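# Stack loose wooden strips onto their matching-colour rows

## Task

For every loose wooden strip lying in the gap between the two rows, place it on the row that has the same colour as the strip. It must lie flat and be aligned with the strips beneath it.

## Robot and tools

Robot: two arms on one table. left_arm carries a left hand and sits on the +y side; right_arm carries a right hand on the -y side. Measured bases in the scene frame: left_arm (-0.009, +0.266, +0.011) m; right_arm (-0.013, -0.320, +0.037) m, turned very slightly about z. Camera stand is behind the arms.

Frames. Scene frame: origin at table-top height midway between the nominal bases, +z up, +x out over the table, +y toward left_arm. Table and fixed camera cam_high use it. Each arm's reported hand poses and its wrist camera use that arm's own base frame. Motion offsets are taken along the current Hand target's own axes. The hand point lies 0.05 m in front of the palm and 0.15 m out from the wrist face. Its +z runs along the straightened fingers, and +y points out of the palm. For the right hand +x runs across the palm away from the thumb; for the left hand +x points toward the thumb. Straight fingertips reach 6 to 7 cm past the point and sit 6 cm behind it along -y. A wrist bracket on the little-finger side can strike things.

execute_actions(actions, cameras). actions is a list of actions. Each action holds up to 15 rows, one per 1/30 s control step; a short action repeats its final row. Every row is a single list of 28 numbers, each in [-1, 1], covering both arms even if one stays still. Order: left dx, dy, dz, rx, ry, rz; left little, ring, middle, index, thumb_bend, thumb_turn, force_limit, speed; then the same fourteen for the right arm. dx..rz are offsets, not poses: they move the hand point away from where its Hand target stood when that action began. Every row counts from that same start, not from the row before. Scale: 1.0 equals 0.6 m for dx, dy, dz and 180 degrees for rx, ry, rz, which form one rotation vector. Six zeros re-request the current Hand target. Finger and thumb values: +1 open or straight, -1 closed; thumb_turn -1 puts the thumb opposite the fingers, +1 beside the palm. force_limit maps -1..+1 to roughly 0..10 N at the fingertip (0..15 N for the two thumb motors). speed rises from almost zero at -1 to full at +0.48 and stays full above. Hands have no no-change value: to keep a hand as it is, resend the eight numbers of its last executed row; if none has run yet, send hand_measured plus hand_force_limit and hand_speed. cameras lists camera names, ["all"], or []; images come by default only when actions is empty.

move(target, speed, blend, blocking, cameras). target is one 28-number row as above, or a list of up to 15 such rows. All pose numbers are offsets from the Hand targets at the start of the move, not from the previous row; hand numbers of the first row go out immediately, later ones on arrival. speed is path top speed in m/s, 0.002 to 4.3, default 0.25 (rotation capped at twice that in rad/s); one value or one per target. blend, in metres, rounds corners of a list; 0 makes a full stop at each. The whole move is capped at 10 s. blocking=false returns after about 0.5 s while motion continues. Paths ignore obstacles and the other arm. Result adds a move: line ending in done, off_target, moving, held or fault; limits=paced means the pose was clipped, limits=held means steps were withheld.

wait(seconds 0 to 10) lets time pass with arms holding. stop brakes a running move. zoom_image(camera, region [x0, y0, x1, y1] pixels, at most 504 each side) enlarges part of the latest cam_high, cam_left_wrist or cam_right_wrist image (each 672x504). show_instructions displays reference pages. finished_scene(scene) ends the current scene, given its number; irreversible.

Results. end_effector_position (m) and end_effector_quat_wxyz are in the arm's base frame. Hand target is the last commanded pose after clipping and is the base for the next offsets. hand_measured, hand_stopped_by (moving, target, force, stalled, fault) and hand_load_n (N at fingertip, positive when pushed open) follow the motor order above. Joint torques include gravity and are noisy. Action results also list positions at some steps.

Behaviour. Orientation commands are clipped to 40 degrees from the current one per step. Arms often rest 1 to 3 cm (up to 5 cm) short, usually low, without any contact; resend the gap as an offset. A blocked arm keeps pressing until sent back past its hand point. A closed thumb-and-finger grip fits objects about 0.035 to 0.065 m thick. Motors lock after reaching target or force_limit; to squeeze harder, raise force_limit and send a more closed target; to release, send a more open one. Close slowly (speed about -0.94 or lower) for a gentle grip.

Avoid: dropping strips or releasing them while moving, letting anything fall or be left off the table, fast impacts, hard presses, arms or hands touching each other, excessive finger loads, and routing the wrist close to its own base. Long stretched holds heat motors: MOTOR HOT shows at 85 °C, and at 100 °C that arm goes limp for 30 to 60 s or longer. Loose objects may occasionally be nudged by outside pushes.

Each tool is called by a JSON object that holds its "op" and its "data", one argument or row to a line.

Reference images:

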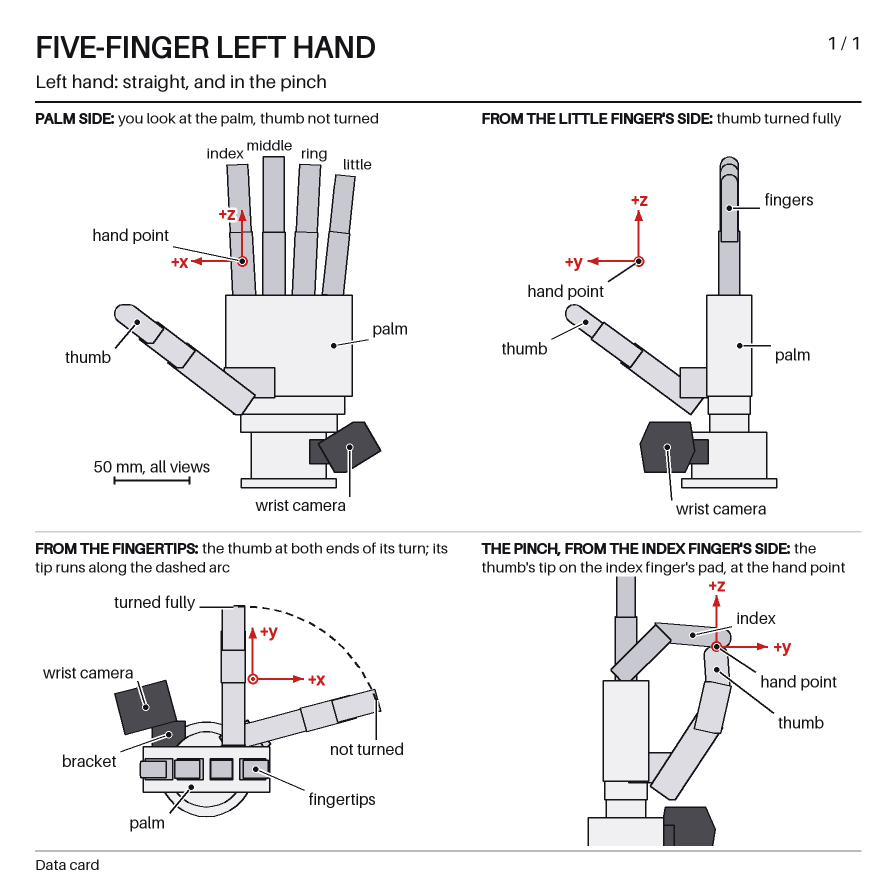

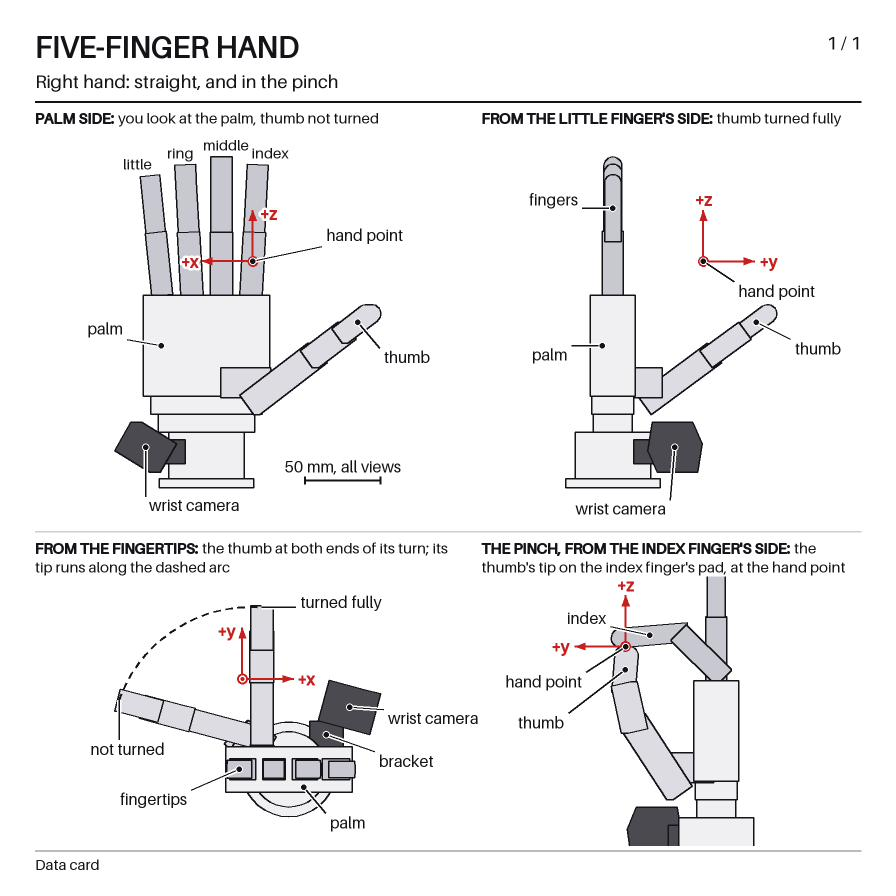

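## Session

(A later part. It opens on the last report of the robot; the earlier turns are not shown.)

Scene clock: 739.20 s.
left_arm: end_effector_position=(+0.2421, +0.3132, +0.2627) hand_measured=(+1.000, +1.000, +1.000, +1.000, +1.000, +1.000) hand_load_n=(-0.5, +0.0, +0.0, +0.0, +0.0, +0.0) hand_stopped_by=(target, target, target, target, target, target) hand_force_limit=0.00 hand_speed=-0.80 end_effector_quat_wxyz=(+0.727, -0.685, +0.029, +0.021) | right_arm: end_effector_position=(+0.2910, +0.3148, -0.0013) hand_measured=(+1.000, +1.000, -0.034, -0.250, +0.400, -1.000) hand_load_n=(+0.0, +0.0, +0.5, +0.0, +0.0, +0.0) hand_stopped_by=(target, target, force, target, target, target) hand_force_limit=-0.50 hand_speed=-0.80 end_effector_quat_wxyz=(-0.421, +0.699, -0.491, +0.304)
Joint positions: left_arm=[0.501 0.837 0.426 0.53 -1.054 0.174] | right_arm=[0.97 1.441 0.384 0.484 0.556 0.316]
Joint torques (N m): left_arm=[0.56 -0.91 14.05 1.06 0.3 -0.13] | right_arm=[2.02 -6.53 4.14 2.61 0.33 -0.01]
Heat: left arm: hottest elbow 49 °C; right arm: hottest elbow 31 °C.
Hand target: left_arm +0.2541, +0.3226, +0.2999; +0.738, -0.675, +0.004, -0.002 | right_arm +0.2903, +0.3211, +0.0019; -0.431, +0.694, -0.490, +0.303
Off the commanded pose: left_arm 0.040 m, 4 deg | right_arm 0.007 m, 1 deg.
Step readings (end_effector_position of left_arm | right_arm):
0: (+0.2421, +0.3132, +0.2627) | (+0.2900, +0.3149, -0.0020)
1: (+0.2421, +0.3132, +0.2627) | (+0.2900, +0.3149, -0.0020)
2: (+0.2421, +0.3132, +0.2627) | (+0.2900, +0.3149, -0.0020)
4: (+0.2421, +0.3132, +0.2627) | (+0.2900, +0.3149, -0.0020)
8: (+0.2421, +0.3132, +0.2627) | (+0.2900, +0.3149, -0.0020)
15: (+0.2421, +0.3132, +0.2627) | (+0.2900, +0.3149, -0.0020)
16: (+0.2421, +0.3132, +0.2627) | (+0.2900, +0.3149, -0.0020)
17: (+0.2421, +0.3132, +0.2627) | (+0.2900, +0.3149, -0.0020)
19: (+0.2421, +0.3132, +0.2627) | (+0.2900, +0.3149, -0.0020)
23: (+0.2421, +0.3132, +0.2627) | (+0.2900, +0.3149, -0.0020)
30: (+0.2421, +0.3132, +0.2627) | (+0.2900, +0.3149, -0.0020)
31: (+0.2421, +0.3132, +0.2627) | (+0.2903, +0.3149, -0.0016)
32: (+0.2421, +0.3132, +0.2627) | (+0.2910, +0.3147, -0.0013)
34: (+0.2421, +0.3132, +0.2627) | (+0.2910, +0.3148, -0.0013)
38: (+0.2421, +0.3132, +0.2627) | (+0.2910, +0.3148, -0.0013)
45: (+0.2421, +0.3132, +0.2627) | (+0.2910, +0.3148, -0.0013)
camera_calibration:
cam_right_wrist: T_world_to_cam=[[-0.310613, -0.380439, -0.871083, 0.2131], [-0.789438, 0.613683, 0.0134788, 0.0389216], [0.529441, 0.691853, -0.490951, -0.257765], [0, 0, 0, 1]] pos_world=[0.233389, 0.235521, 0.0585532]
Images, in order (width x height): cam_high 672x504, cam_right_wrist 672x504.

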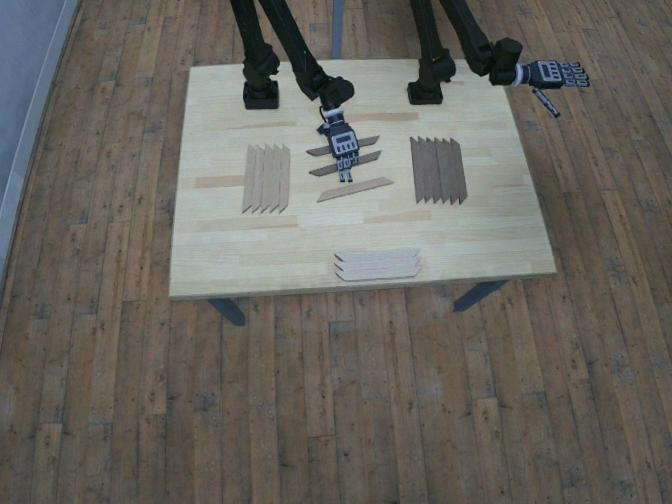

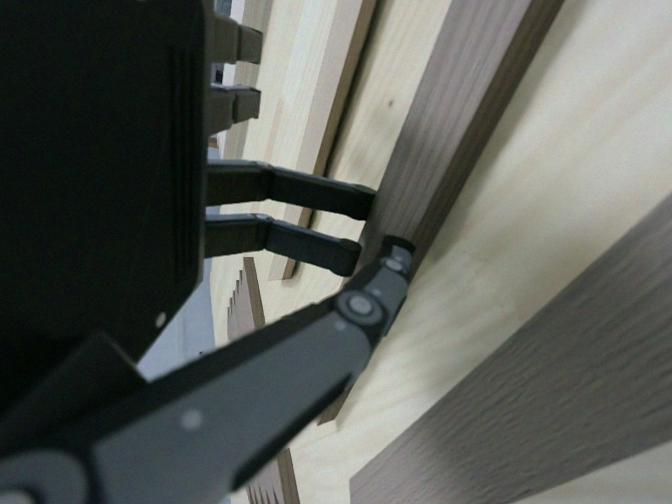

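{"op": "execute_actions", "data": {
  "actions": [
    [[0,0,0,0,0,0,1,1,1,1,1,1,0,-0.8,0,0,0,0,0,0,1,1,0.5,0.5,0.4,-1,-0.5,-0.4]]
  ],
  "cameras": []
}}

{"op": "move", "data": {
  "target": [0,0,0,0,0,0,1,1,1,1,1,1,0,-0.8,0,-0.0323,-0.0475,0.0406,0,0,1,1,0.5,0.5,0.3,-1,-0.5,-0.4],
  "speed": 0.08,
  "cameras": ["cam_high","cam_right_wrist"]
}}

{"op": "zoom_image", "data": {
  "camera": "cam_right_wrist",
  "region": [280, 100, 520, 340]
}}

{"op": "zoom_image", "data": {
  "camera": "cam_high",
  "region": [290, 120, 390, 220]
}}

Scene clock: 824.43 s.
left_arm: end_effector_position=(+0.2421, +0.3132, +0.2627) hand_measured=(+1.000, +1.000, +1.000, +1.000, +1.000, +1.000) hand_load_n=(+0.0, +0.0, +0.0, -0.5, +0.0, -0.5) hand_stopped_by=(target, target, target, target, target, target) hand_force_limit=0.00 hand_speed=-0.80 end_effector_quat_wxyz=(+0.727, -0.685, +0.029, +0.021) | right_arm: end_effector_position=(+0.2910, +0.3148, -0.0013) hand_measured=(+1.000, +1.000, +0.500, +0.500, +0.400, -1.000) hand_load_n=(+0.0, +0.0, +0.0, +0.0, +0.0, +0.0) hand_stopped_by=(target, target, target, target, target, target) hand_force_limit=-0.50 hand_speed=-0.40 end_effector_quat_wxyz=(-0.421, +0.699, -0.491, +0.304)
Joint positions: left_arm=[0.501 0.837 0.426 0.53 -1.054 0.174] | right_arm=[0.97 1.441 0.384 0.484 0.556 0.316]
Joint torques (N m): left_arm=[0.67 -0.85 14.05 1.06 0.29 -0.11] | right_arm=[1.85 -5.07 4.21 2.51 0.38 0.04]
Heat: left arm: hottest elbow 50 °C; right arm: hottest elbow 30 °C.
Hand target: left_arm +0.2541, +0.3226, +0.2999; +0.738, -0.675, +0.004, -0.002 | right_arm +0.2903, +0.3211, +0.0019; -0.431, +0.694, -0.490, +0.303
Off the commanded pose: left_arm 0.040 m, 4 deg | right_arm 0.007 m, 1 deg.
Step readings (end_effector_position of left_arm | right_arm):
0: (+0.2421, +0.3132, +0.2627) | (+0.2910, +0.3148, -0.0013)
1: (+0.2421, +0.3132, +0.2627) | (+0.2910, +0.3148, -0.0013)
2: (+0.2421, +0.3132, +0.2627) | (+0.2910, +0.3148, -0.0013)
4: (+0.2421, +0.3132, +0.2627) | (+0.2910, +0.3148, -0.0013)
8: (+0.2421, +0.3132, +0.2627) | (+0.2910, +0.3148, -0.0013)
15: (+0.2421, +0.3132, +0.2627) | (+0.2910, +0.3148, -0.0013)
No camera images: "cameras" was empty.

Scene clock: 826.17 s.
left_arm: end_effector_position=(+0.2421, +0.3132, +0.2627) hand_measured=(+1.000, +1.000, +1.000, +1.000, +1.000, +1.000) hand_load_n=(+0.0, +0.0, +0.0, +0.0, +0.0, +0.0) hand_stopped_by=(target, target, target, target, target, target) hand_force_limit=0.00 hand_speed=-0.80 end_effector_quat_wxyz=(+0.727, -0.685, +0.029, +0.021) | right_arm: end_effector_position=(+0.2719, +0.3102, +0.0194) hand_measured=(+1.000, +1.000, +0.500, +0.500, +0.300, -1.000) hand_load_n=(-0.5, +0.0, +0.0, +0.0, +0.0, +0.0) hand_stopped_by=(target, target, target, target, target, target) hand_force_limit=-0.50 hand_speed=-0.40 end_effector_quat_wxyz=(-0.459, +0.675, -0.475, +0.329)
Joint positions: left_arm=[0.501 0.837 0.426 0.53 -1.054 0.174] | right_arm=[1.052 1.376 0.305 0.596 0.659 0.296]
Joint torques (N m): left_arm=[0.62 -0.97 14.04 1.06 0.3 -0.12] | right_arm=[2.43 -6.12 4.03 2.96 0.44 -0.25]
Heat: left arm: hottest elbow 50 °C; right arm: hottest elbow 30 °C.
Hand target: left_arm +0.2541, +0.3226, +0.2999; +0.738, -0.675, +0.004, -0.002 | right_arm +0.2744, +0.3154, +0.0319; -0.474, +0.665, -0.470, +0.334
Off the commanded pose: left_arm 0.040 m, 4 deg | right_arm 0.014 m, 2 deg.
move: off_target (left_arm, right_arm)
camera_calibration:
cam_right_wrist: T_world_to_cam=[[-0.219761, -0.346132, -0.912084, 0.188982], [-0.788187, 0.613926, -0.0430734, 0.0270864], [0.574861, 0.709427, -0.407734, -0.253811], [0, 0, 0, 1]] pos_world=[0.208786, 0.228844, 0.0700468]
Images, in order (width x height): cam_high 672x504, cam_right_wrist 672x504.

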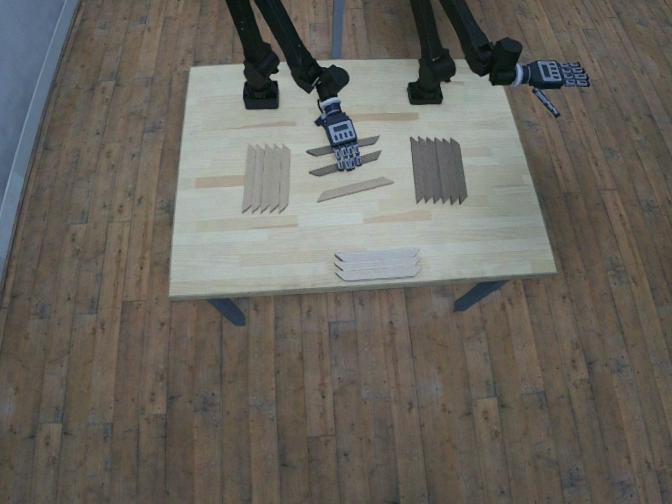

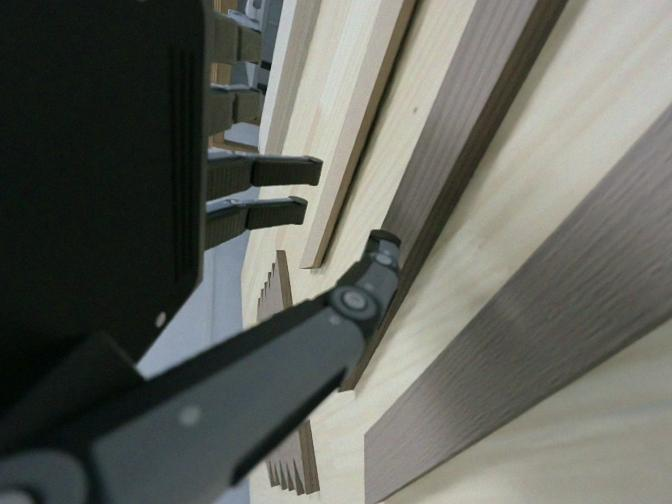

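Scaled by 2.100 from the camera's 672x504 image, which has a finer 960x720 frame.

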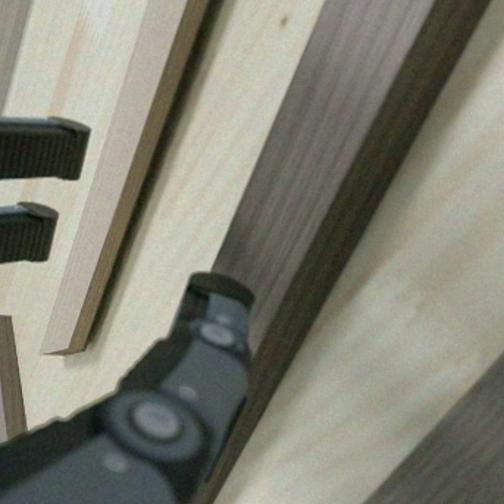

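Scaled by 5.040 from the camera's 672x504 image, which has a finer 960x720 frame.

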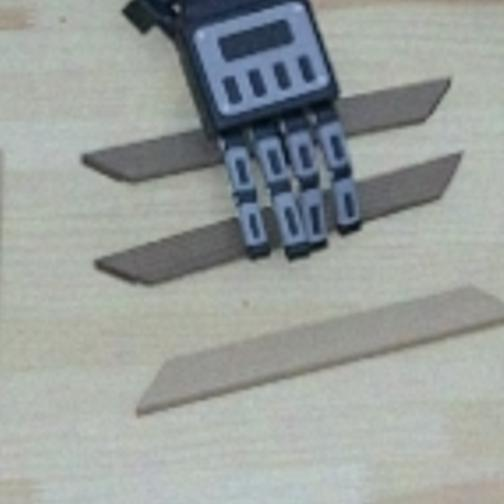

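{"op": "move", "data": {
  "target": [0,0,0,0,0,0,1,1,1,1,1,1,0,-0.8,0,0.0437,0.0238,0,0,0,1,1,0.5,0.5,0.3,-1,-0.5,-0.4],
  "speed": 0.06,
  "cameras": ["cam_high","cam_right_wrist"]
}}

{"op": "zoom_image", "data": {
  "camera": "cam_right_wrist",
  "region": [280, 100, 520, 340]
}}

Scene clock: 864.03 s.
left_arm: end_effector_position=(+0.2421, +0.3132, +0.2627) hand_measured=(+1.000, +1.000, +1.000, +1.000, +1.000, +1.000) hand_load_n=(+0.0, -0.5, +0.0, -0.5, +0.0, +0.0) hand_stopped_by=(target, target, target, target, target, target) hand_force_limit=0.00 hand_speed=-0.80 end_effector_quat_wxyz=(+0.727, -0.685, +0.029, +0.021) | right_arm: end_effector_position=(+0.2755, +0.3159, -0.0007) hand_measured=(+1.000, +1.000, +0.500, +0.500, +0.300, -1.000) hand_load_n=(+0.0, +0.0, +0.0, +0.0, +0.0, +0.0) hand_stopped_by=(target, target, target, target, target, target) hand_force_limit=-0.50 hand_speed=-0.40 end_effector_quat_wxyz=(-0.469, +0.669, -0.474, +0.330)
Joint positions: left_arm=[0.501 0.837 0.426 0.53 -1.054 0.174] | right_arm=[1.052 1.513 0.299 0.765 0.659 0.29]
Joint torques (N m): left_arm=[0.62 -0.97 14.04 1.06 0.3 -0.12] | right_arm=[1.85 -5.42 3.04 2.85 -0.01 -0.22]
Heat: left arm: hottest elbow 50 °C; right arm: hottest elbow 29 °C.
Hand target: left_arm +0.2541, +0.3226, +0.2999; +0.738, -0.675, +0.004, -0.002 | right_arm +0.2790, +0.3171, +0.0025; -0.474, +0.665, -0.470, +0.334
Off the commanded pose: left_arm 0.040 m, 4 deg | right_arm 0.005 m, 1 deg.
move: off_target (left_arm)
camera_calibration:
cam_right_wrist: T_world_to_cam=[[-0.205449, -0.330769, -0.921077, 0.164639], [-0.788878, 0.612961, -0.0441591, 0.025962], [0.579191, 0.717545, -0.386868, -0.27185], [0, 0, 0, 1]] pos_world=[0.211759, 0.233609, 0.0476214]
Images, in order (width x height): cam_high 672x504, cam_right_wrist 672x504.

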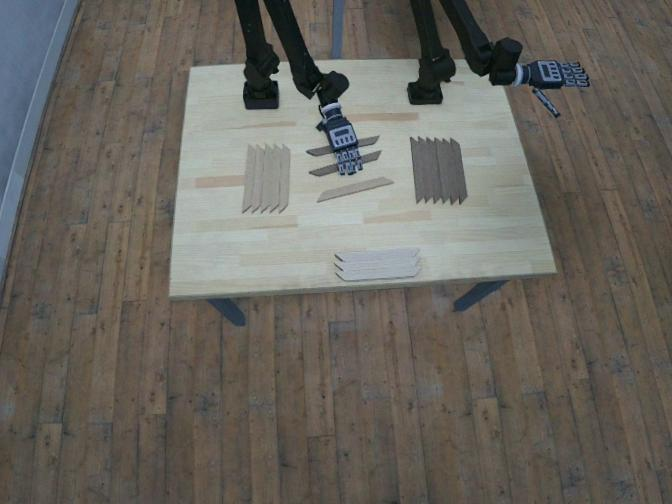

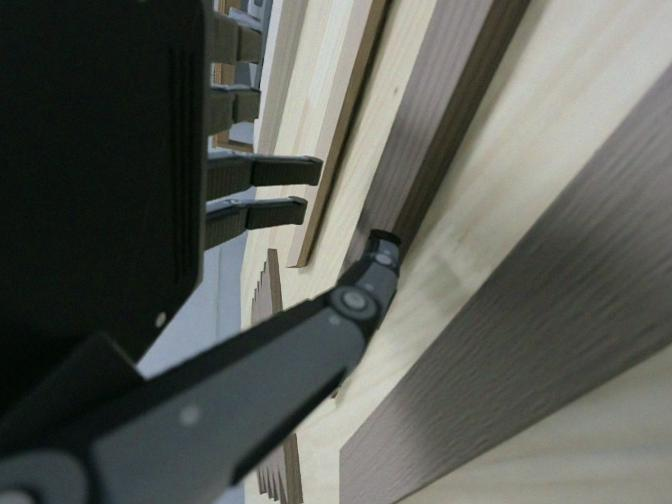

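Scaled by 2.100 from the camera's 672x504 image, which has a finer 960x720 frame.

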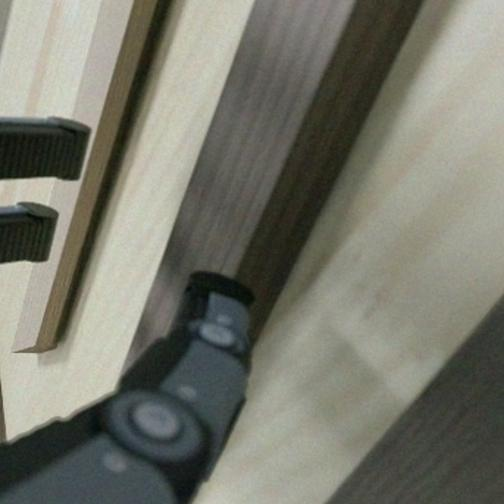

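{"op": "move", "data": {
  "target": [
    [0,0,0,0,0,0,1,1,1,1,1,1,0,-0.8,0,0.0033,-0.0095,0,0,0,1,1,0.5,0.5,0.3,-1,-0.5,-0.4],
    [0,0,0,0,0,0,1,1,1,1,1,1,0,-0.8,0,0.0135,-0.006,0,0,0,1,1,0.5,0.5,0.3,-1,-0.5,-0.4]
  ],
  "speed": 0.05,
  "cameras": ["cam_high","cam_right_wrist"]
}}

{"op": "zoom_image", "data": {
  "camera": "cam_right_wrist",
  "region": [280, 100, 520, 340]
}}

Scene clock: 905.13 s.
left_arm: end_effector_position=(+0.2421, +0.3132, +0.2627) hand_measured=(+1.000, +1.000, +1.000, +1.000, +1.000, +1.000) hand_load_n=(+0.0, +0.0, +0.0, +0.0, +0.0, +0.0) hand_stopped_by=(target, target, target, target, target, target) hand_force_limit=0.00 hand_speed=-0.80 end_effector_quat_wxyz=(+0.727, -0.685, +0.029, +0.021) | right_arm: end_effector_position=(+0.2734, +0.3112, -0.0073) hand_measured=(+1.000, +1.000, +0.500, +0.500, +0.300, -1.000) hand_load_n=(+0.0, +0.0, +0.0, +0.0, +0.0, +0.0) hand_stopped_by=(target, target, target, target, target, target) hand_force_limit=-0.50 hand_speed=-0.40 end_effector_quat_wxyz=(-0.467, +0.669, -0.474, +0.331)
Joint positions: left_arm=[0.501 0.837 0.426 0.53 -1.054 0.174] | right_arm=[1.052 1.537 0.286 0.8 0.662 0.29]
Joint torques (N m): left_arm=[0.67 -0.91 14.04 1.06 0.3 -0.12] | right_arm=[1.61 -5.89 2.97 2.67 0.44 -0.14]
Heat: left arm: hottest elbow 51 °C; right arm: hottest elbow 29 °C.
Hand target: left_arm +0.2541, +0.3226, +0.2999; +0.738, -0.675, +0.004, -0.002 | right_arm +0.2733, +0.3151, -0.0040; -0.474, +0.665, -0.470, +0.334
Off the commanded pose: left_arm 0.040 m, 4 deg | right_arm 0.005 m, 1 deg.
move: off_target (left_arm)
camera_calibration:
cam_right_wrist: T_world_to_cam=[[-0.206702, -0.333322, -0.919875, 0.157678], [-0.787193, 0.614992, -0.0459579, 0.0258774], [0.581034, 0.71462, -0.389509, -0.269338], [0, 0, 0, 1]] pos_world=[0.209458, 0.229118, 0.0413241]
Images, in order (width x height): cam_high 672x504, cam_right_wrist 672x504.

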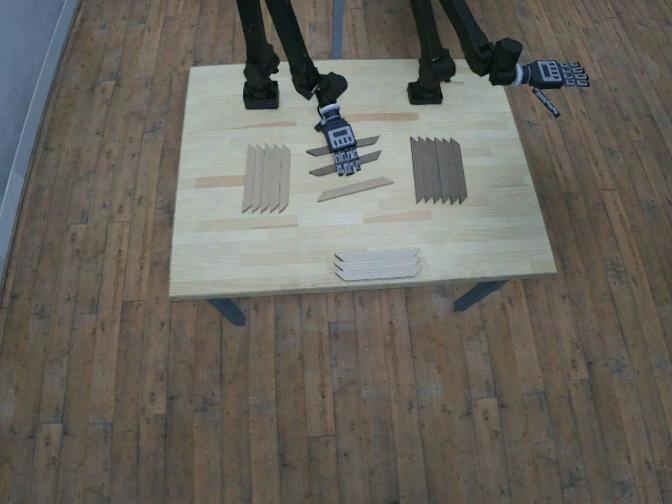

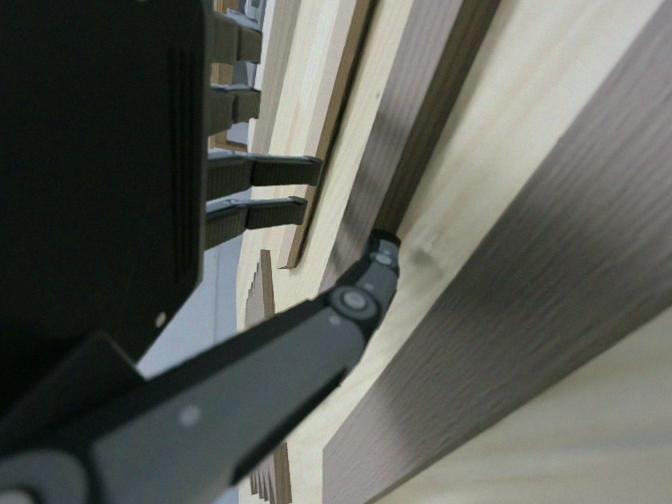

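Scaled by 2.100 from the camera's 672x504 image, which has a finer 960x720 frame.

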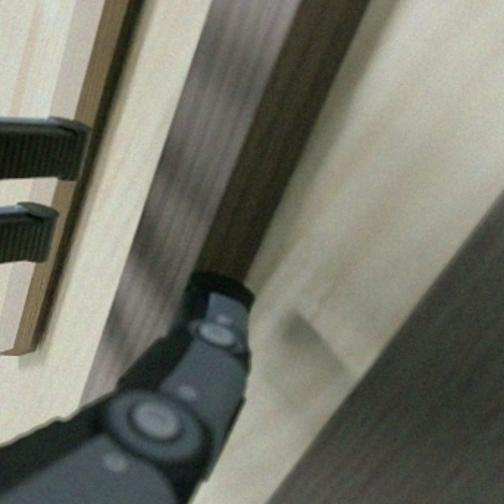

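{"op": "move", "data": {
  "target": [0,0,0,0,0,0,1,1,1,1,1,1,0,-0.8,0,0.0063,0.0022,0,0,0,1,1,0.5,0.5,0.3,-1,-0.5,-0.4],
  "speed": 0.05,
  "cameras": []
}}

{"op": "execute_actions", "data": {
  "actions": [
    [[0,0,0,0,0,0,1,1,1,1,1,1,0,-0.8,0,0,0,0,0,0,1,1,-0.15,-0.15,0.3,-1,-0.5,-0.7]],
    [[0,0,0,0,0,0,1,1,1,1,1,1,0,-0.8,0,0,0,0,0,0,1,1,-0.15,-0.15,0.3,-1,-0.5,-0.7]],
    [[0,0,0,0,0,0,1,1,1,1,1,1,0,-0.8,0,0,0,0,0,0,1,1,-0.15,-0.15,0.3,-1,-0.5,-0.7]]
  ],
  "cameras": ["cam_high","cam_right_wrist"]
}}

{"op": "zoom_image", "data": {
  "camera": "cam_right_wrist",
  "region": [280, 130, 480, 330]
}}

Scene clock: 925.03 s.
left_arm: end_effector_position=(+0.2421, +0.3132, +0.2627) hand_measured=(+1.000, +1.000, +1.000, +1.000, +1.000, +1.000) hand_load_n=(+0.0, +0.0, +0.0, +0.0, +0.0, -0.5) hand_stopped_by=(target, target, target, target, target, target) hand_force_limit=0.00 hand_speed=-0.80 end_effector_quat_wxyz=(+0.727, -0.685, +0.029, +0.021) | right_arm: end_effector_position=(+0.2737, +0.3117, -0.0107) hand_measured=(+1.000, +1.000, +0.500, +0.500, +0.300, -1.000) hand_load_n=(+0.0, +0.0, +0.0, +0.0, +0.0, +0.0) hand_stopped_by=(target, target, target, target, target, target) hand_force_limit=-0.50 hand_speed=-0.40 end_effector_quat_wxyz=(-0.468, +0.669, -0.474, +0.331)
Joint positions: left_arm=[0.501 0.837 0.426 0.53 -1.054 0.174] | right_arm=[1.052 1.559 0.286 0.823 0.662 0.29]
Joint torques (N m): left_arm=[0.67 -0.85 14.04 1.06 0.3 -0.11] | right_arm=[1.44 -5.42 2.74 2.85 0.47 -0.14]
Heat: left arm: hottest elbow 51 °C; right arm: hottest shoulder 29 °C.
Hand target: left_arm +0.2541, +0.3226, +0.2999; +0.738, -0.675, +0.004, -0.002 | right_arm +0.2733, +0.3151, -0.0080; -0.474, +0.665, -0.470, +0.334
Off the commanded pose: left_arm 0.040 m, 4 deg | right_arm 0.004 m, 1 deg.
move: off_target (left_arm)
No camera images: "cameras" was empty.

Scene clock: 926.83 s.
left_arm: end_effector_position=(+0.2421, +0.3132, +0.2627) hand_measured=(+1.000, +1.000, +1.000, +1.000, +1.000, +1.000) hand_load_n=(+0.0, +0.0, +0.0, +0.0, +0.0, +0.0) hand_stopped_by=(target, target, target, target, target, target) hand_force_limit=0.00 hand_speed=-0.80 end_effector_quat_wxyz=(+0.727, -0.685, +0.029, +0.021) | right_arm: end_effector_position=(+0.2746, +0.3115, -0.0100) hand_measured=(+1.000, +1.000, +0.062, +0.060, +0.302, -1.000) hand_load_n=(+0.0, +0.0, +9.5, +4.0, +7.0, +0.5) hand_stopped_by=(target, target, force, force, target, target) hand_force_limit=-0.50 hand_speed=-0.70 end_effector_quat_wxyz=(-0.469, +0.667, -0.475, +0.332)
Joint positions: left_arm=[0.501 0.837 0.426 0.53 -1.054 0.174] | right_arm=[1.05 1.559 0.286 0.826 0.664 0.29]
Joint torques (N m): left_arm=[0.62 -0.91 14.06 1.05 0.3 -0.12] | right_arm=[2.37 -5.89 2.41 2.54 0.37 -0.09]
Heat: left arm: hottest elbow 51 °C; right arm: hottest shoulder 29 °C.
Hand target: left_arm +0.2541, +0.3226, +0.2999; +0.738, -0.675, +0.004, -0.002 | right_arm +0.2733, +0.3151, -0.0080; -0.474, +0.665, -0.470, +0.334
Off the commanded pose: left_arm 0.040 m, 4 deg | right_arm 0.004 m, 1 deg.
Step readings (end_effector_position of left_arm | right_arm):
0: (+0.2421, +0.3132, +0.2627) | (+0.2737, +0.3117, -0.0107)
1: (+0.2421, +0.3132, +0.2627) | (+0.2737, +0.3117, -0.0107)
2: (+0.2421, +0.3132, +0.2627) | (+0.2737, +0.3117, -0.0107)
4: (+0.2421, +0.3132, +0.2627) | (+0.2737, +0.3117, -0.0107)
8: (+0.2421, +0.3132, +0.2627) | (+0.2737, +0.3117, -0.0107)
15: (+0.2421, +0.3132, +0.2627) | (+0.2737, +0.3117, -0.0107)
16: (+0.2421, +0.3132, +0.2627) | (+0.2737, +0.3117, -0.0107)
17: (+0.2421, +0.3132, +0.2627) | (+0.2737, +0.3117, -0.0107)
19: (+0.2421, +0.3132, +0.2627) | (+0.2746, +0.3114, -0.0101)
23: (+0.2421, +0.3132, +0.2627) | (+0.2746, +0.3115, -0.0100)
30: (+0.2421, +0.3132, +0.2627) | (+0.2746, +0.3115, -0.0100)
31: (+0.2421, +0.3132, +0.2627) | (+0.2746, +0.3115, -0.0100)
32: (+0.2421, +0.3132, +0.2627) | (+0.2746, +0.3115, -0.0100)
34: (+0.2421, +0.3132, +0.2627) | (+0.2746, +0.3115, -0.0100)
38: (+0.2421, +0.3132, +0.2627) | (+0.2746, +0.3115, -0.0100)
45: (+0.2421, +0.3132, +0.2627) | (+0.2746, +0.3115, -0.0100)
camera_calibration:
cam_right_wrist: T_world_to_cam=[[-0.204999, -0.329295, -0.921705, 0.153688], [-0.785225, 0.617501, -0.0459686, 0.0251783], [0.584291, 0.714323, -0.385158, -0.272079], [0, 0, 0, 1]] pos_world=[0.21025, 0.229413, 0.0380188]
Images, in order (width x height): cam_high 672x504, cam_right_wrist 672x504.

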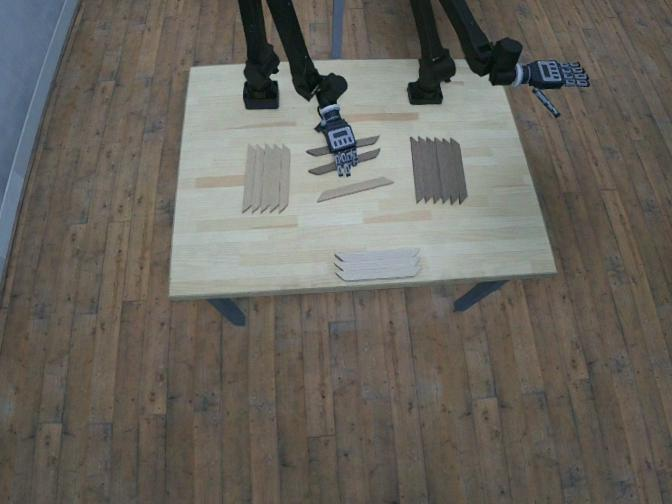

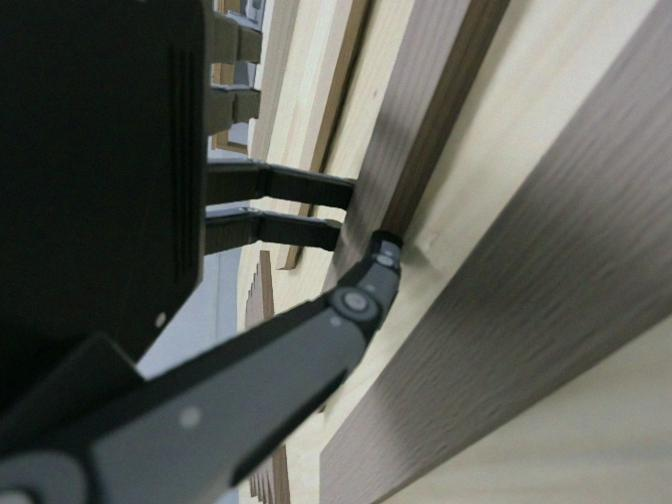

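Scaled by 2.520 from the camera's 672x504 image, which has a finer 960x720 frame.

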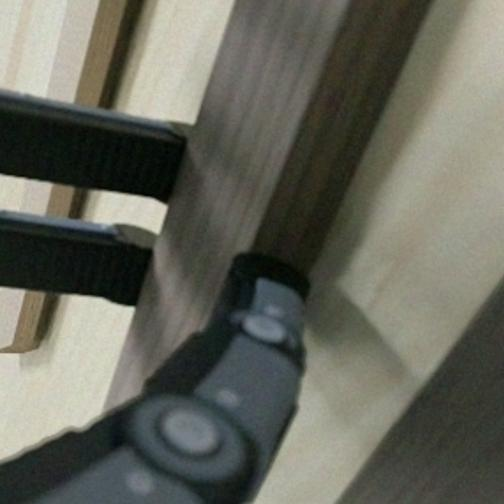

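{"op": "move", "data": {
  "target": [0,0,0,0,0,0,1,1,1,1,1,1,0,-0.8,0,-0.1417,-0.049,0,0,0,1,1,-0.15,-0.15,0.3,-1,-0.5,-0.7],
  "speed": 0.06,
  "cameras": ["cam_high","cam_right_wrist"]
}}

{"op": "zoom_image", "data": {
  "camera": "cam_high",
  "region": [280, 110, 400, 230]
}}

Scene clock: 937.07 s.
left_arm: end_effector_position=(+0.2421, +0.3132, +0.2627) hand_measured=(+1.000, +1.000, +1.000, +1.000, +1.000, +1.000) hand_load_n=(+0.0, +0.0, -0.5, +0.0, +0.0, +0.0) hand_stopped_by=(target, target, target, target, target, target) hand_force_limit=0.00 hand_speed=-0.80 end_effector_quat_wxyz=(+0.727, -0.685, +0.029, +0.021) | right_arm: end_effector_position=(+0.2645, +0.2939, +0.0537) hand_measured=(+1.000, +1.000, +0.062, +0.060, +0.302, -1.000) hand_load_n=(+0.0, +0.0, +9.0, +3.5, +8.0, +0.5) hand_stopped_by=(target, target, force, force, target, target) hand_force_limit=-0.50 hand_speed=-0.70 end_effector_quat_wxyz=(-0.450, +0.680, -0.474, +0.334)
Joint positions: left_arm=[0.501 0.837 0.426 0.53 -1.054 0.174] | right_arm=[1.05 1.157 0.309 0.355 0.664 0.29]
Joint torques (N m): left_arm=[0.62 -0.91 14.05 1.05 0.3 -0.12] | right_arm=[1.85 -4.48 8.5 1.77 0.39 -0.14]
Heat: left arm: hottest elbow 51 °C; right arm: hottest elbow 29 °C.
Hand target: left_arm +0.2541, +0.3226, +0.2999; +0.738, -0.675, +0.004, -0.002 | right_arm +0.2734, +0.3150, +0.0819; -0.474, +0.665, -0.470, +0.334
Off the commanded pose: left_arm 0.040 m, 4 deg | right_arm 0.036 m, 3 deg.
move: off_target (left_arm, right_arm)
camera_calibration:
cam_right_wrist: T_world_to_cam=[[-0.2259, -0.3657, -0.902902, 0.219821], [-0.786373, 0.615513, -0.0525543, 0.0322353], [0.574967, 0.698146, -0.426621, -0.219644], [0, 0, 0, 1]] pos_world=[0.201295, 0.213891, 0.106466]
Images, in order (width x height): cam_high 672x504, cam_right_wrist 672x504.

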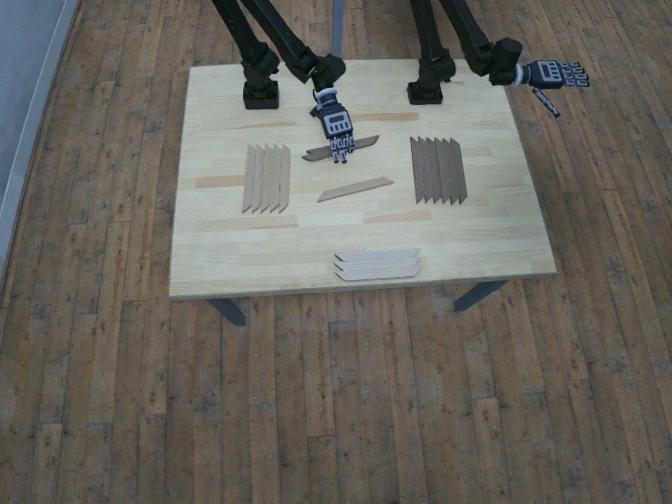

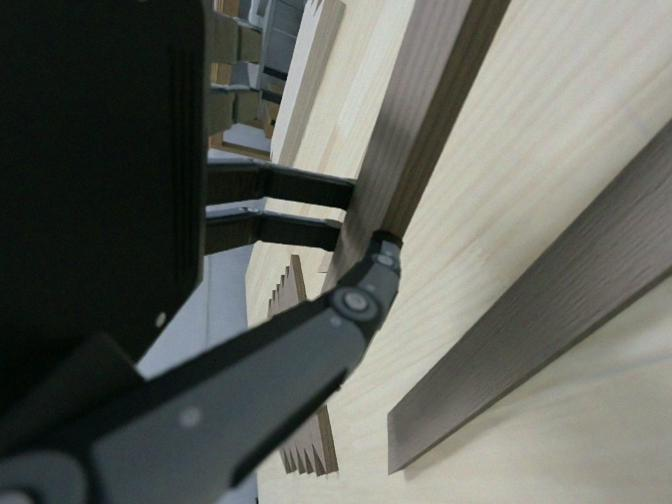

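Scaled by 4.200 from the camera's 672x504 image, which has a finer 960x720 frame.

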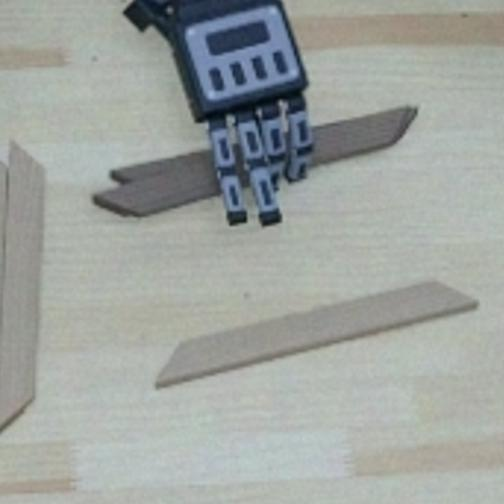

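{"op": "move", "data": {
  "target": [
    [0,0,0,0,0,0,1,1,1,1,1,1,0,-0.8,0,-0.063,-0.0217,0,0,0,1,1,-0.15,-0.15,0.3,-1,-0.5,-0.7],
    [0,0,0,0,0,0,1,1,1,1,1,1,0,-0.8,-0.5007,-0.1143,0.1908,-0.0005,-0.363,-0.1254,1,1,-0.15,-0.15,0.3,-1,-0.5,-0.7]
  ],
  "speed": 0.15,
  "cameras": ["cam_high","cam_right_wrist"]
}}

{"op": "zoom_image", "data": {
  "camera": "cam_high",
  "region": [370, 100, 500, 230]
}}

Scene clock: 983.07 s.
left_arm: end_effector_position=(+0.2421, +0.3132, +0.2627) hand_measured=(+1.000, +1.000, +1.000, +1.000, +1.000, +1.000) hand_load_n=(+0.0, +0.0, +0.0, +0.0, +0.0, +0.0) hand_stopped_by=(target, target, target, target, target, target) hand_force_limit=0.00 hand_speed=-0.80 end_effector_quat_wxyz=(+0.727, -0.685, +0.029, +0.021) | right_arm: end_effector_position=(+0.2741, +0.6283, +0.0871) hand_measured=(+1.000, +1.000, +0.062, +0.060, +0.302, -1.000) hand_load_n=(+0.0, +0.0, +9.5, +3.5, +7.5, +0.5) hand_stopped_by=(target, target, force, force, target, target) hand_force_limit=-0.50 hand_speed=-0.70 end_effector_quat_wxyz=(-0.563, +0.826, -0.017, -0.008)
Joint positions: left_arm=[0.501 0.837 0.426 0.53 -1.054 0.174] | right_arm=[0.993 1.844 1.191 0.217 -0.527 -0.195]
Joint torques (N m): left_arm=[0.56 -0.97 14.06 1.05 0.3 -0.12] | right_arm=[-0.03 -13.39 9.8 1.68 -0.53 -0.2]
Heat: left arm: hottest elbow 51 °C; right arm: hottest elbow 35 °C.
Hand target: left_arm +0.2541, +0.3226, +0.2999; +0.738, -0.675, +0.004, -0.002 | right_arm +0.2957, +0.6418, +0.1095; -0.580, +0.815, -0.010, +0.006
Off the commanded pose: left_arm 0.040 m, 4 deg | right_arm 0.034 m, 3 deg.
move: off_target (left_arm, right_arm)
camera_calibration:
cam_right_wrist: T_world_to_cam=[[0.209122, -0.330509, -0.920343, 0.234695], [-0.852301, -0.523018, -0.00583766, 0.565146], [-0.479427, 0.785631, -0.391068, -0.213422], [0, 0, 0, 1]] pos_world=[0.330275, 0.540821, 0.135837]
Images, in order (width x height): cam_high 672x504, cam_right_wrist 672x504.

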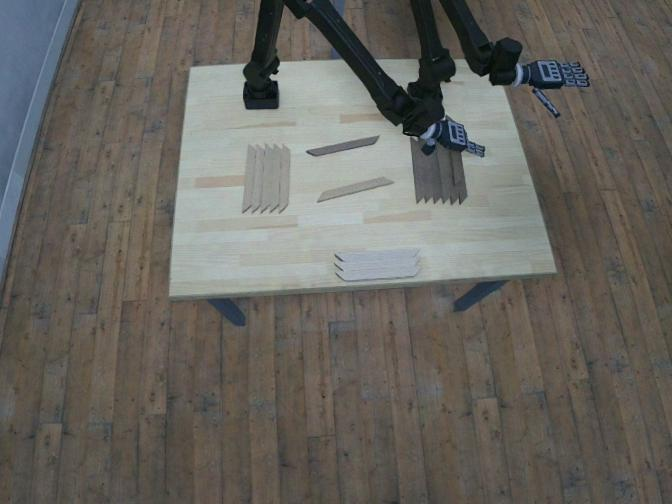

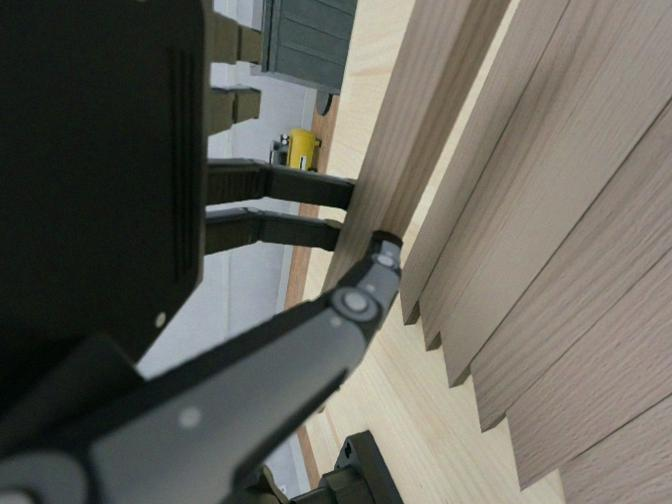

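Scaled by 3.877 from the camera's 672x504 image, which has a finer 960x720 frame.

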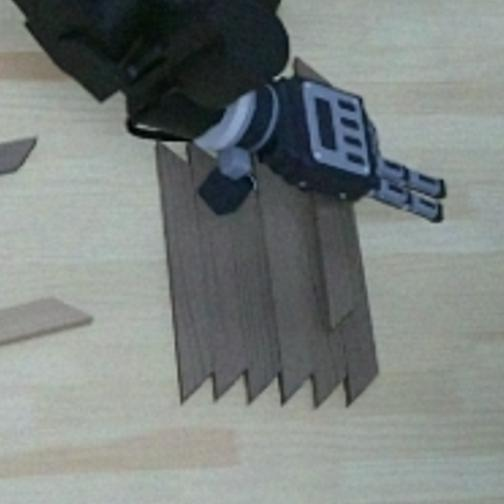

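{"op": "move", "data": {
  "target": [0,0,0,0,0,0,1,1,1,1,1,1,0,-0.8,0.0137,0.1127,0.0542,0,0.0035,-0.0096,1,1,-0.15,-0.15,0.3,-1,-0.5,-0.7],
  "speed": 0.08,
  "cameras": ["cam_high","cam_right_wrist"]
}}

{"op": "zoom_image", "data": {
  "camera": "cam_high",
  "region": [390, 110, 490, 210]
}}

Scene clock: 1016.87 s.
left_arm: end_effector_position=(+0.2421, +0.3132, +0.2627) hand_measured=(+1.000, +1.000, +1.000, +1.000, +1.000, +1.000) hand_load_n=(+0.0, +0.0, +0.0, +0.0, +0.0, -0.5) hand_stopped_by=(target, target, target, target, target, target) hand_force_limit=0.00 hand_speed=-0.80 end_effector_quat_wxyz=(+0.727, -0.685, +0.029, +0.021) | right_arm: end_effector_position=(+0.2810, +0.6349, +0.0128) hand_measured=(+1.000, +1.000, +0.062, +0.060, +0.302, -1.000) hand_load_n=(-0.5, -0.5, +9.5, +3.0, +7.5, +0.5) hand_stopped_by=(target, target, force, force, target, target) hand_force_limit=-0.50 hand_speed=-0.70 end_effector_quat_wxyz=(-0.556, +0.831, -0.007, -0.002)
Joint positions: left_arm=[0.501 0.837 0.426 0.53 -1.054 0.174] | right_arm=[0.993 1.99 1.191 0.343 -0.525 -0.229]
Joint torques (N m): left_arm=[0.62 -0.91 14.06 1.05 0.3 -0.12] | right_arm=[0.03 -14.39 8.5 3.02 -0.09 -0.2]
Heat: left arm: hottest elbow 52 °C; right arm: hottest elbow 39 °C.
Hand target: left_arm +0.2541, +0.3226, +0.2999; +0.738, -0.675, +0.004, -0.002 | right_arm +0.3040, +0.6502, +0.0350; -0.580, +0.815, -0.001, +0.019
Off the commanded pose: left_arm 0.040 m, 4 deg | right_arm 0.035 m, 4 deg.
move: off_target (left_arm, right_arm)
camera_calibration:
cam_right_wrist: T_world_to_cam=[[0.232169, -0.343836, -0.909876, 0.168846], [-0.84615, -0.532745, -0.0145875, 0.578529], [-0.479716, 0.773279, -0.414623, -0.236131], [0, 0, 0, 1]] pos_world=[0.337045, 0.548859, 0.0641628]
Images, in order (width x height): cam_high 672x504, cam_right_wrist 672x504.

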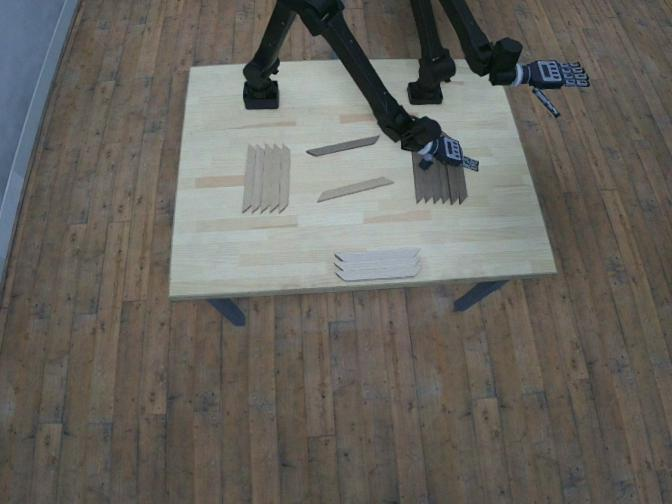

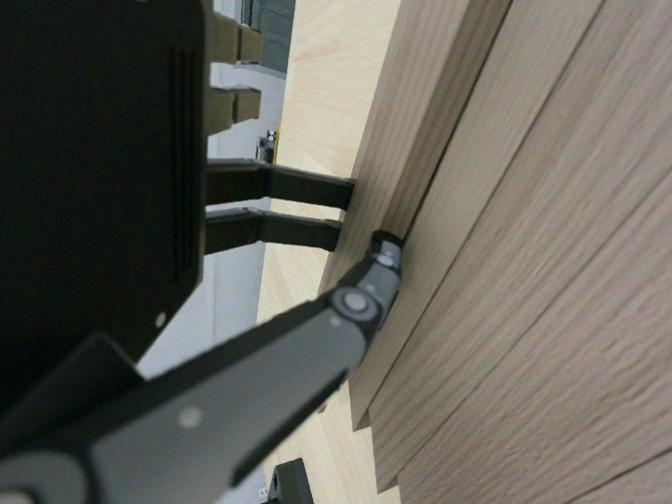

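Scaled by 5.040 from the camera's 672x504 image, which has a finer 960x720 frame.

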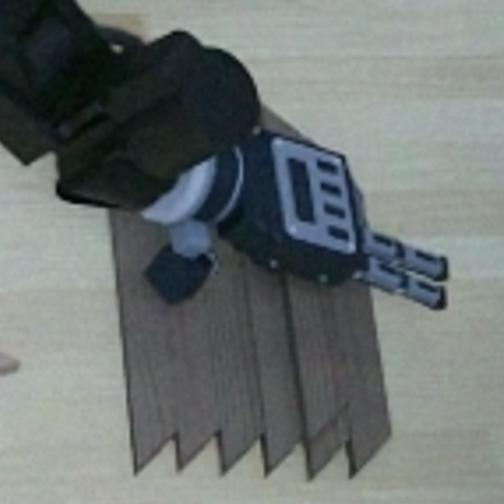

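{"op": "move", "data": {
  "target": [0,0,0,0,0,0,1,1,1,1,1,1,0,-0.8,0.0058,0.0157,0.0162,0.012,0,0,1,1,-0.15,-0.15,0.3,-1,-0.5,-0.7],
  "speed": 0.04,
  "cameras": ["cam_high","cam_right_wrist"]
}}

{"op": "zoom_image", "data": {
  "camera": "cam_high",
  "region": [390, 110, 490, 210]
}}

{"op": "zoom_image", "data": {
  "camera": "cam_right_wrist",
  "region": [300, 0, 540, 240]
}}

Scene clock: 1047.70 s.
left_arm: end_effector_position=(+0.2421, +0.3132, +0.2627) hand_measured=(+1.000, +1.000, +1.000, +1.000, +1.000, +1.000) hand_load_n=(+0.0, +0.0, +0.0, +0.0, +0.0, +0.0) hand_stopped_by=(target, target, target, target, target, target) hand_force_limit=0.00 hand_speed=-0.80 end_effector_quat_wxyz=(+0.727, -0.685, +0.029, +0.021) | right_arm: end_effector_position=(+0.2876, +0.6431, +0.0096) hand_measured=(+1.000, +1.000, +0.062, +0.060, +0.302, -1.000) hand_load_n=(+0.0, +0.0, +9.5, +3.0, +7.0, +0.5) hand_stopped_by=(target, target, force, force, target, target) hand_force_limit=-0.50 hand_speed=-0.70 end_effector_quat_wxyz=(-0.577, +0.817, -0.003, +0.007)
Joint positions: left_arm=[0.501 0.837 0.426 0.53 -1.054 0.174] | right_arm=[0.99 2.021 1.192 0.43 -0.528 -0.218]
Joint torques (N m): left_arm=[0.56 -0.91 14.06 1.05 0.3 -0.13] | right_arm=[-0.09 -14.39 8.16 2.74 -0.39 0]
Heat: left arm: hottest elbow 52 °C; right arm: hottest elbow 39 °C.
Hand target: left_arm +0.2541, +0.3226, +0.2999; +0.738, -0.675, +0.004, -0.002 | right_arm +0.3080, +0.6562, +0.0230; -0.595, +0.803, +0.000, +0.019
Off the commanded pose: left_arm 0.040 m, 4 deg | right_arm 0.028 m, 3 deg.
move: off_target (left_arm, right_arm)
camera_calibration:
cam_right_wrist: T_world_to_cam=[[0.249799, -0.299398, -0.920848, 0.133733], [-0.847615, -0.527381, -0.0584639, 0.585794], [-0.468134, 0.795129, -0.385514, -0.258305], [0, 0, 0, 1]] pos_world=[0.342201, 0.554361, 0.0578153]
Images, in order (width x height): cam_high 672x504, cam_right_wrist 672x504.

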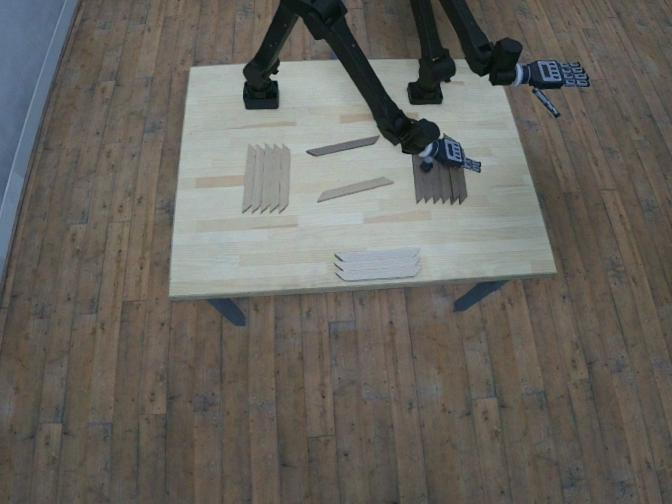

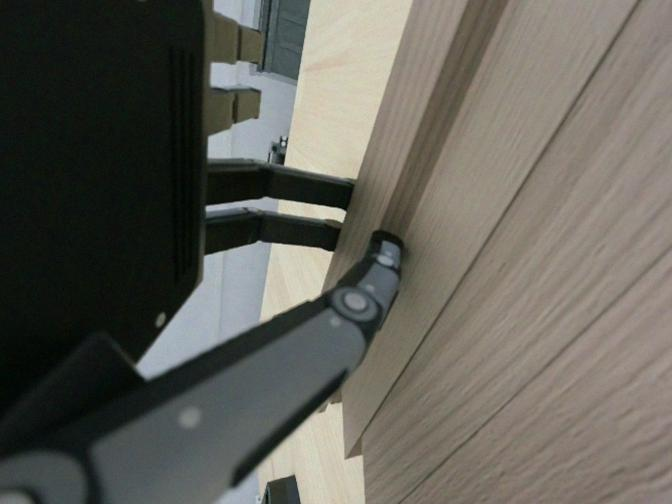

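Scaled by 5.040 from the camera's 672x504 image, which has a finer 960x720 frame.

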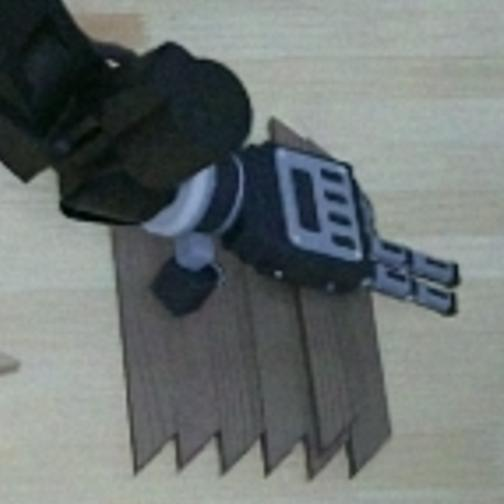

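Scaled by 2.100 from the camera's 672x504 image, which has a finer 960x720 frame.

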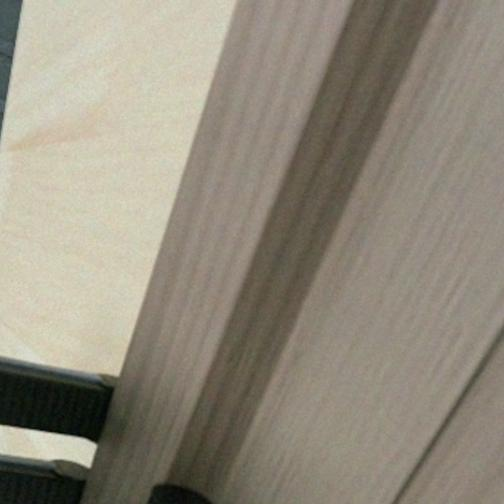

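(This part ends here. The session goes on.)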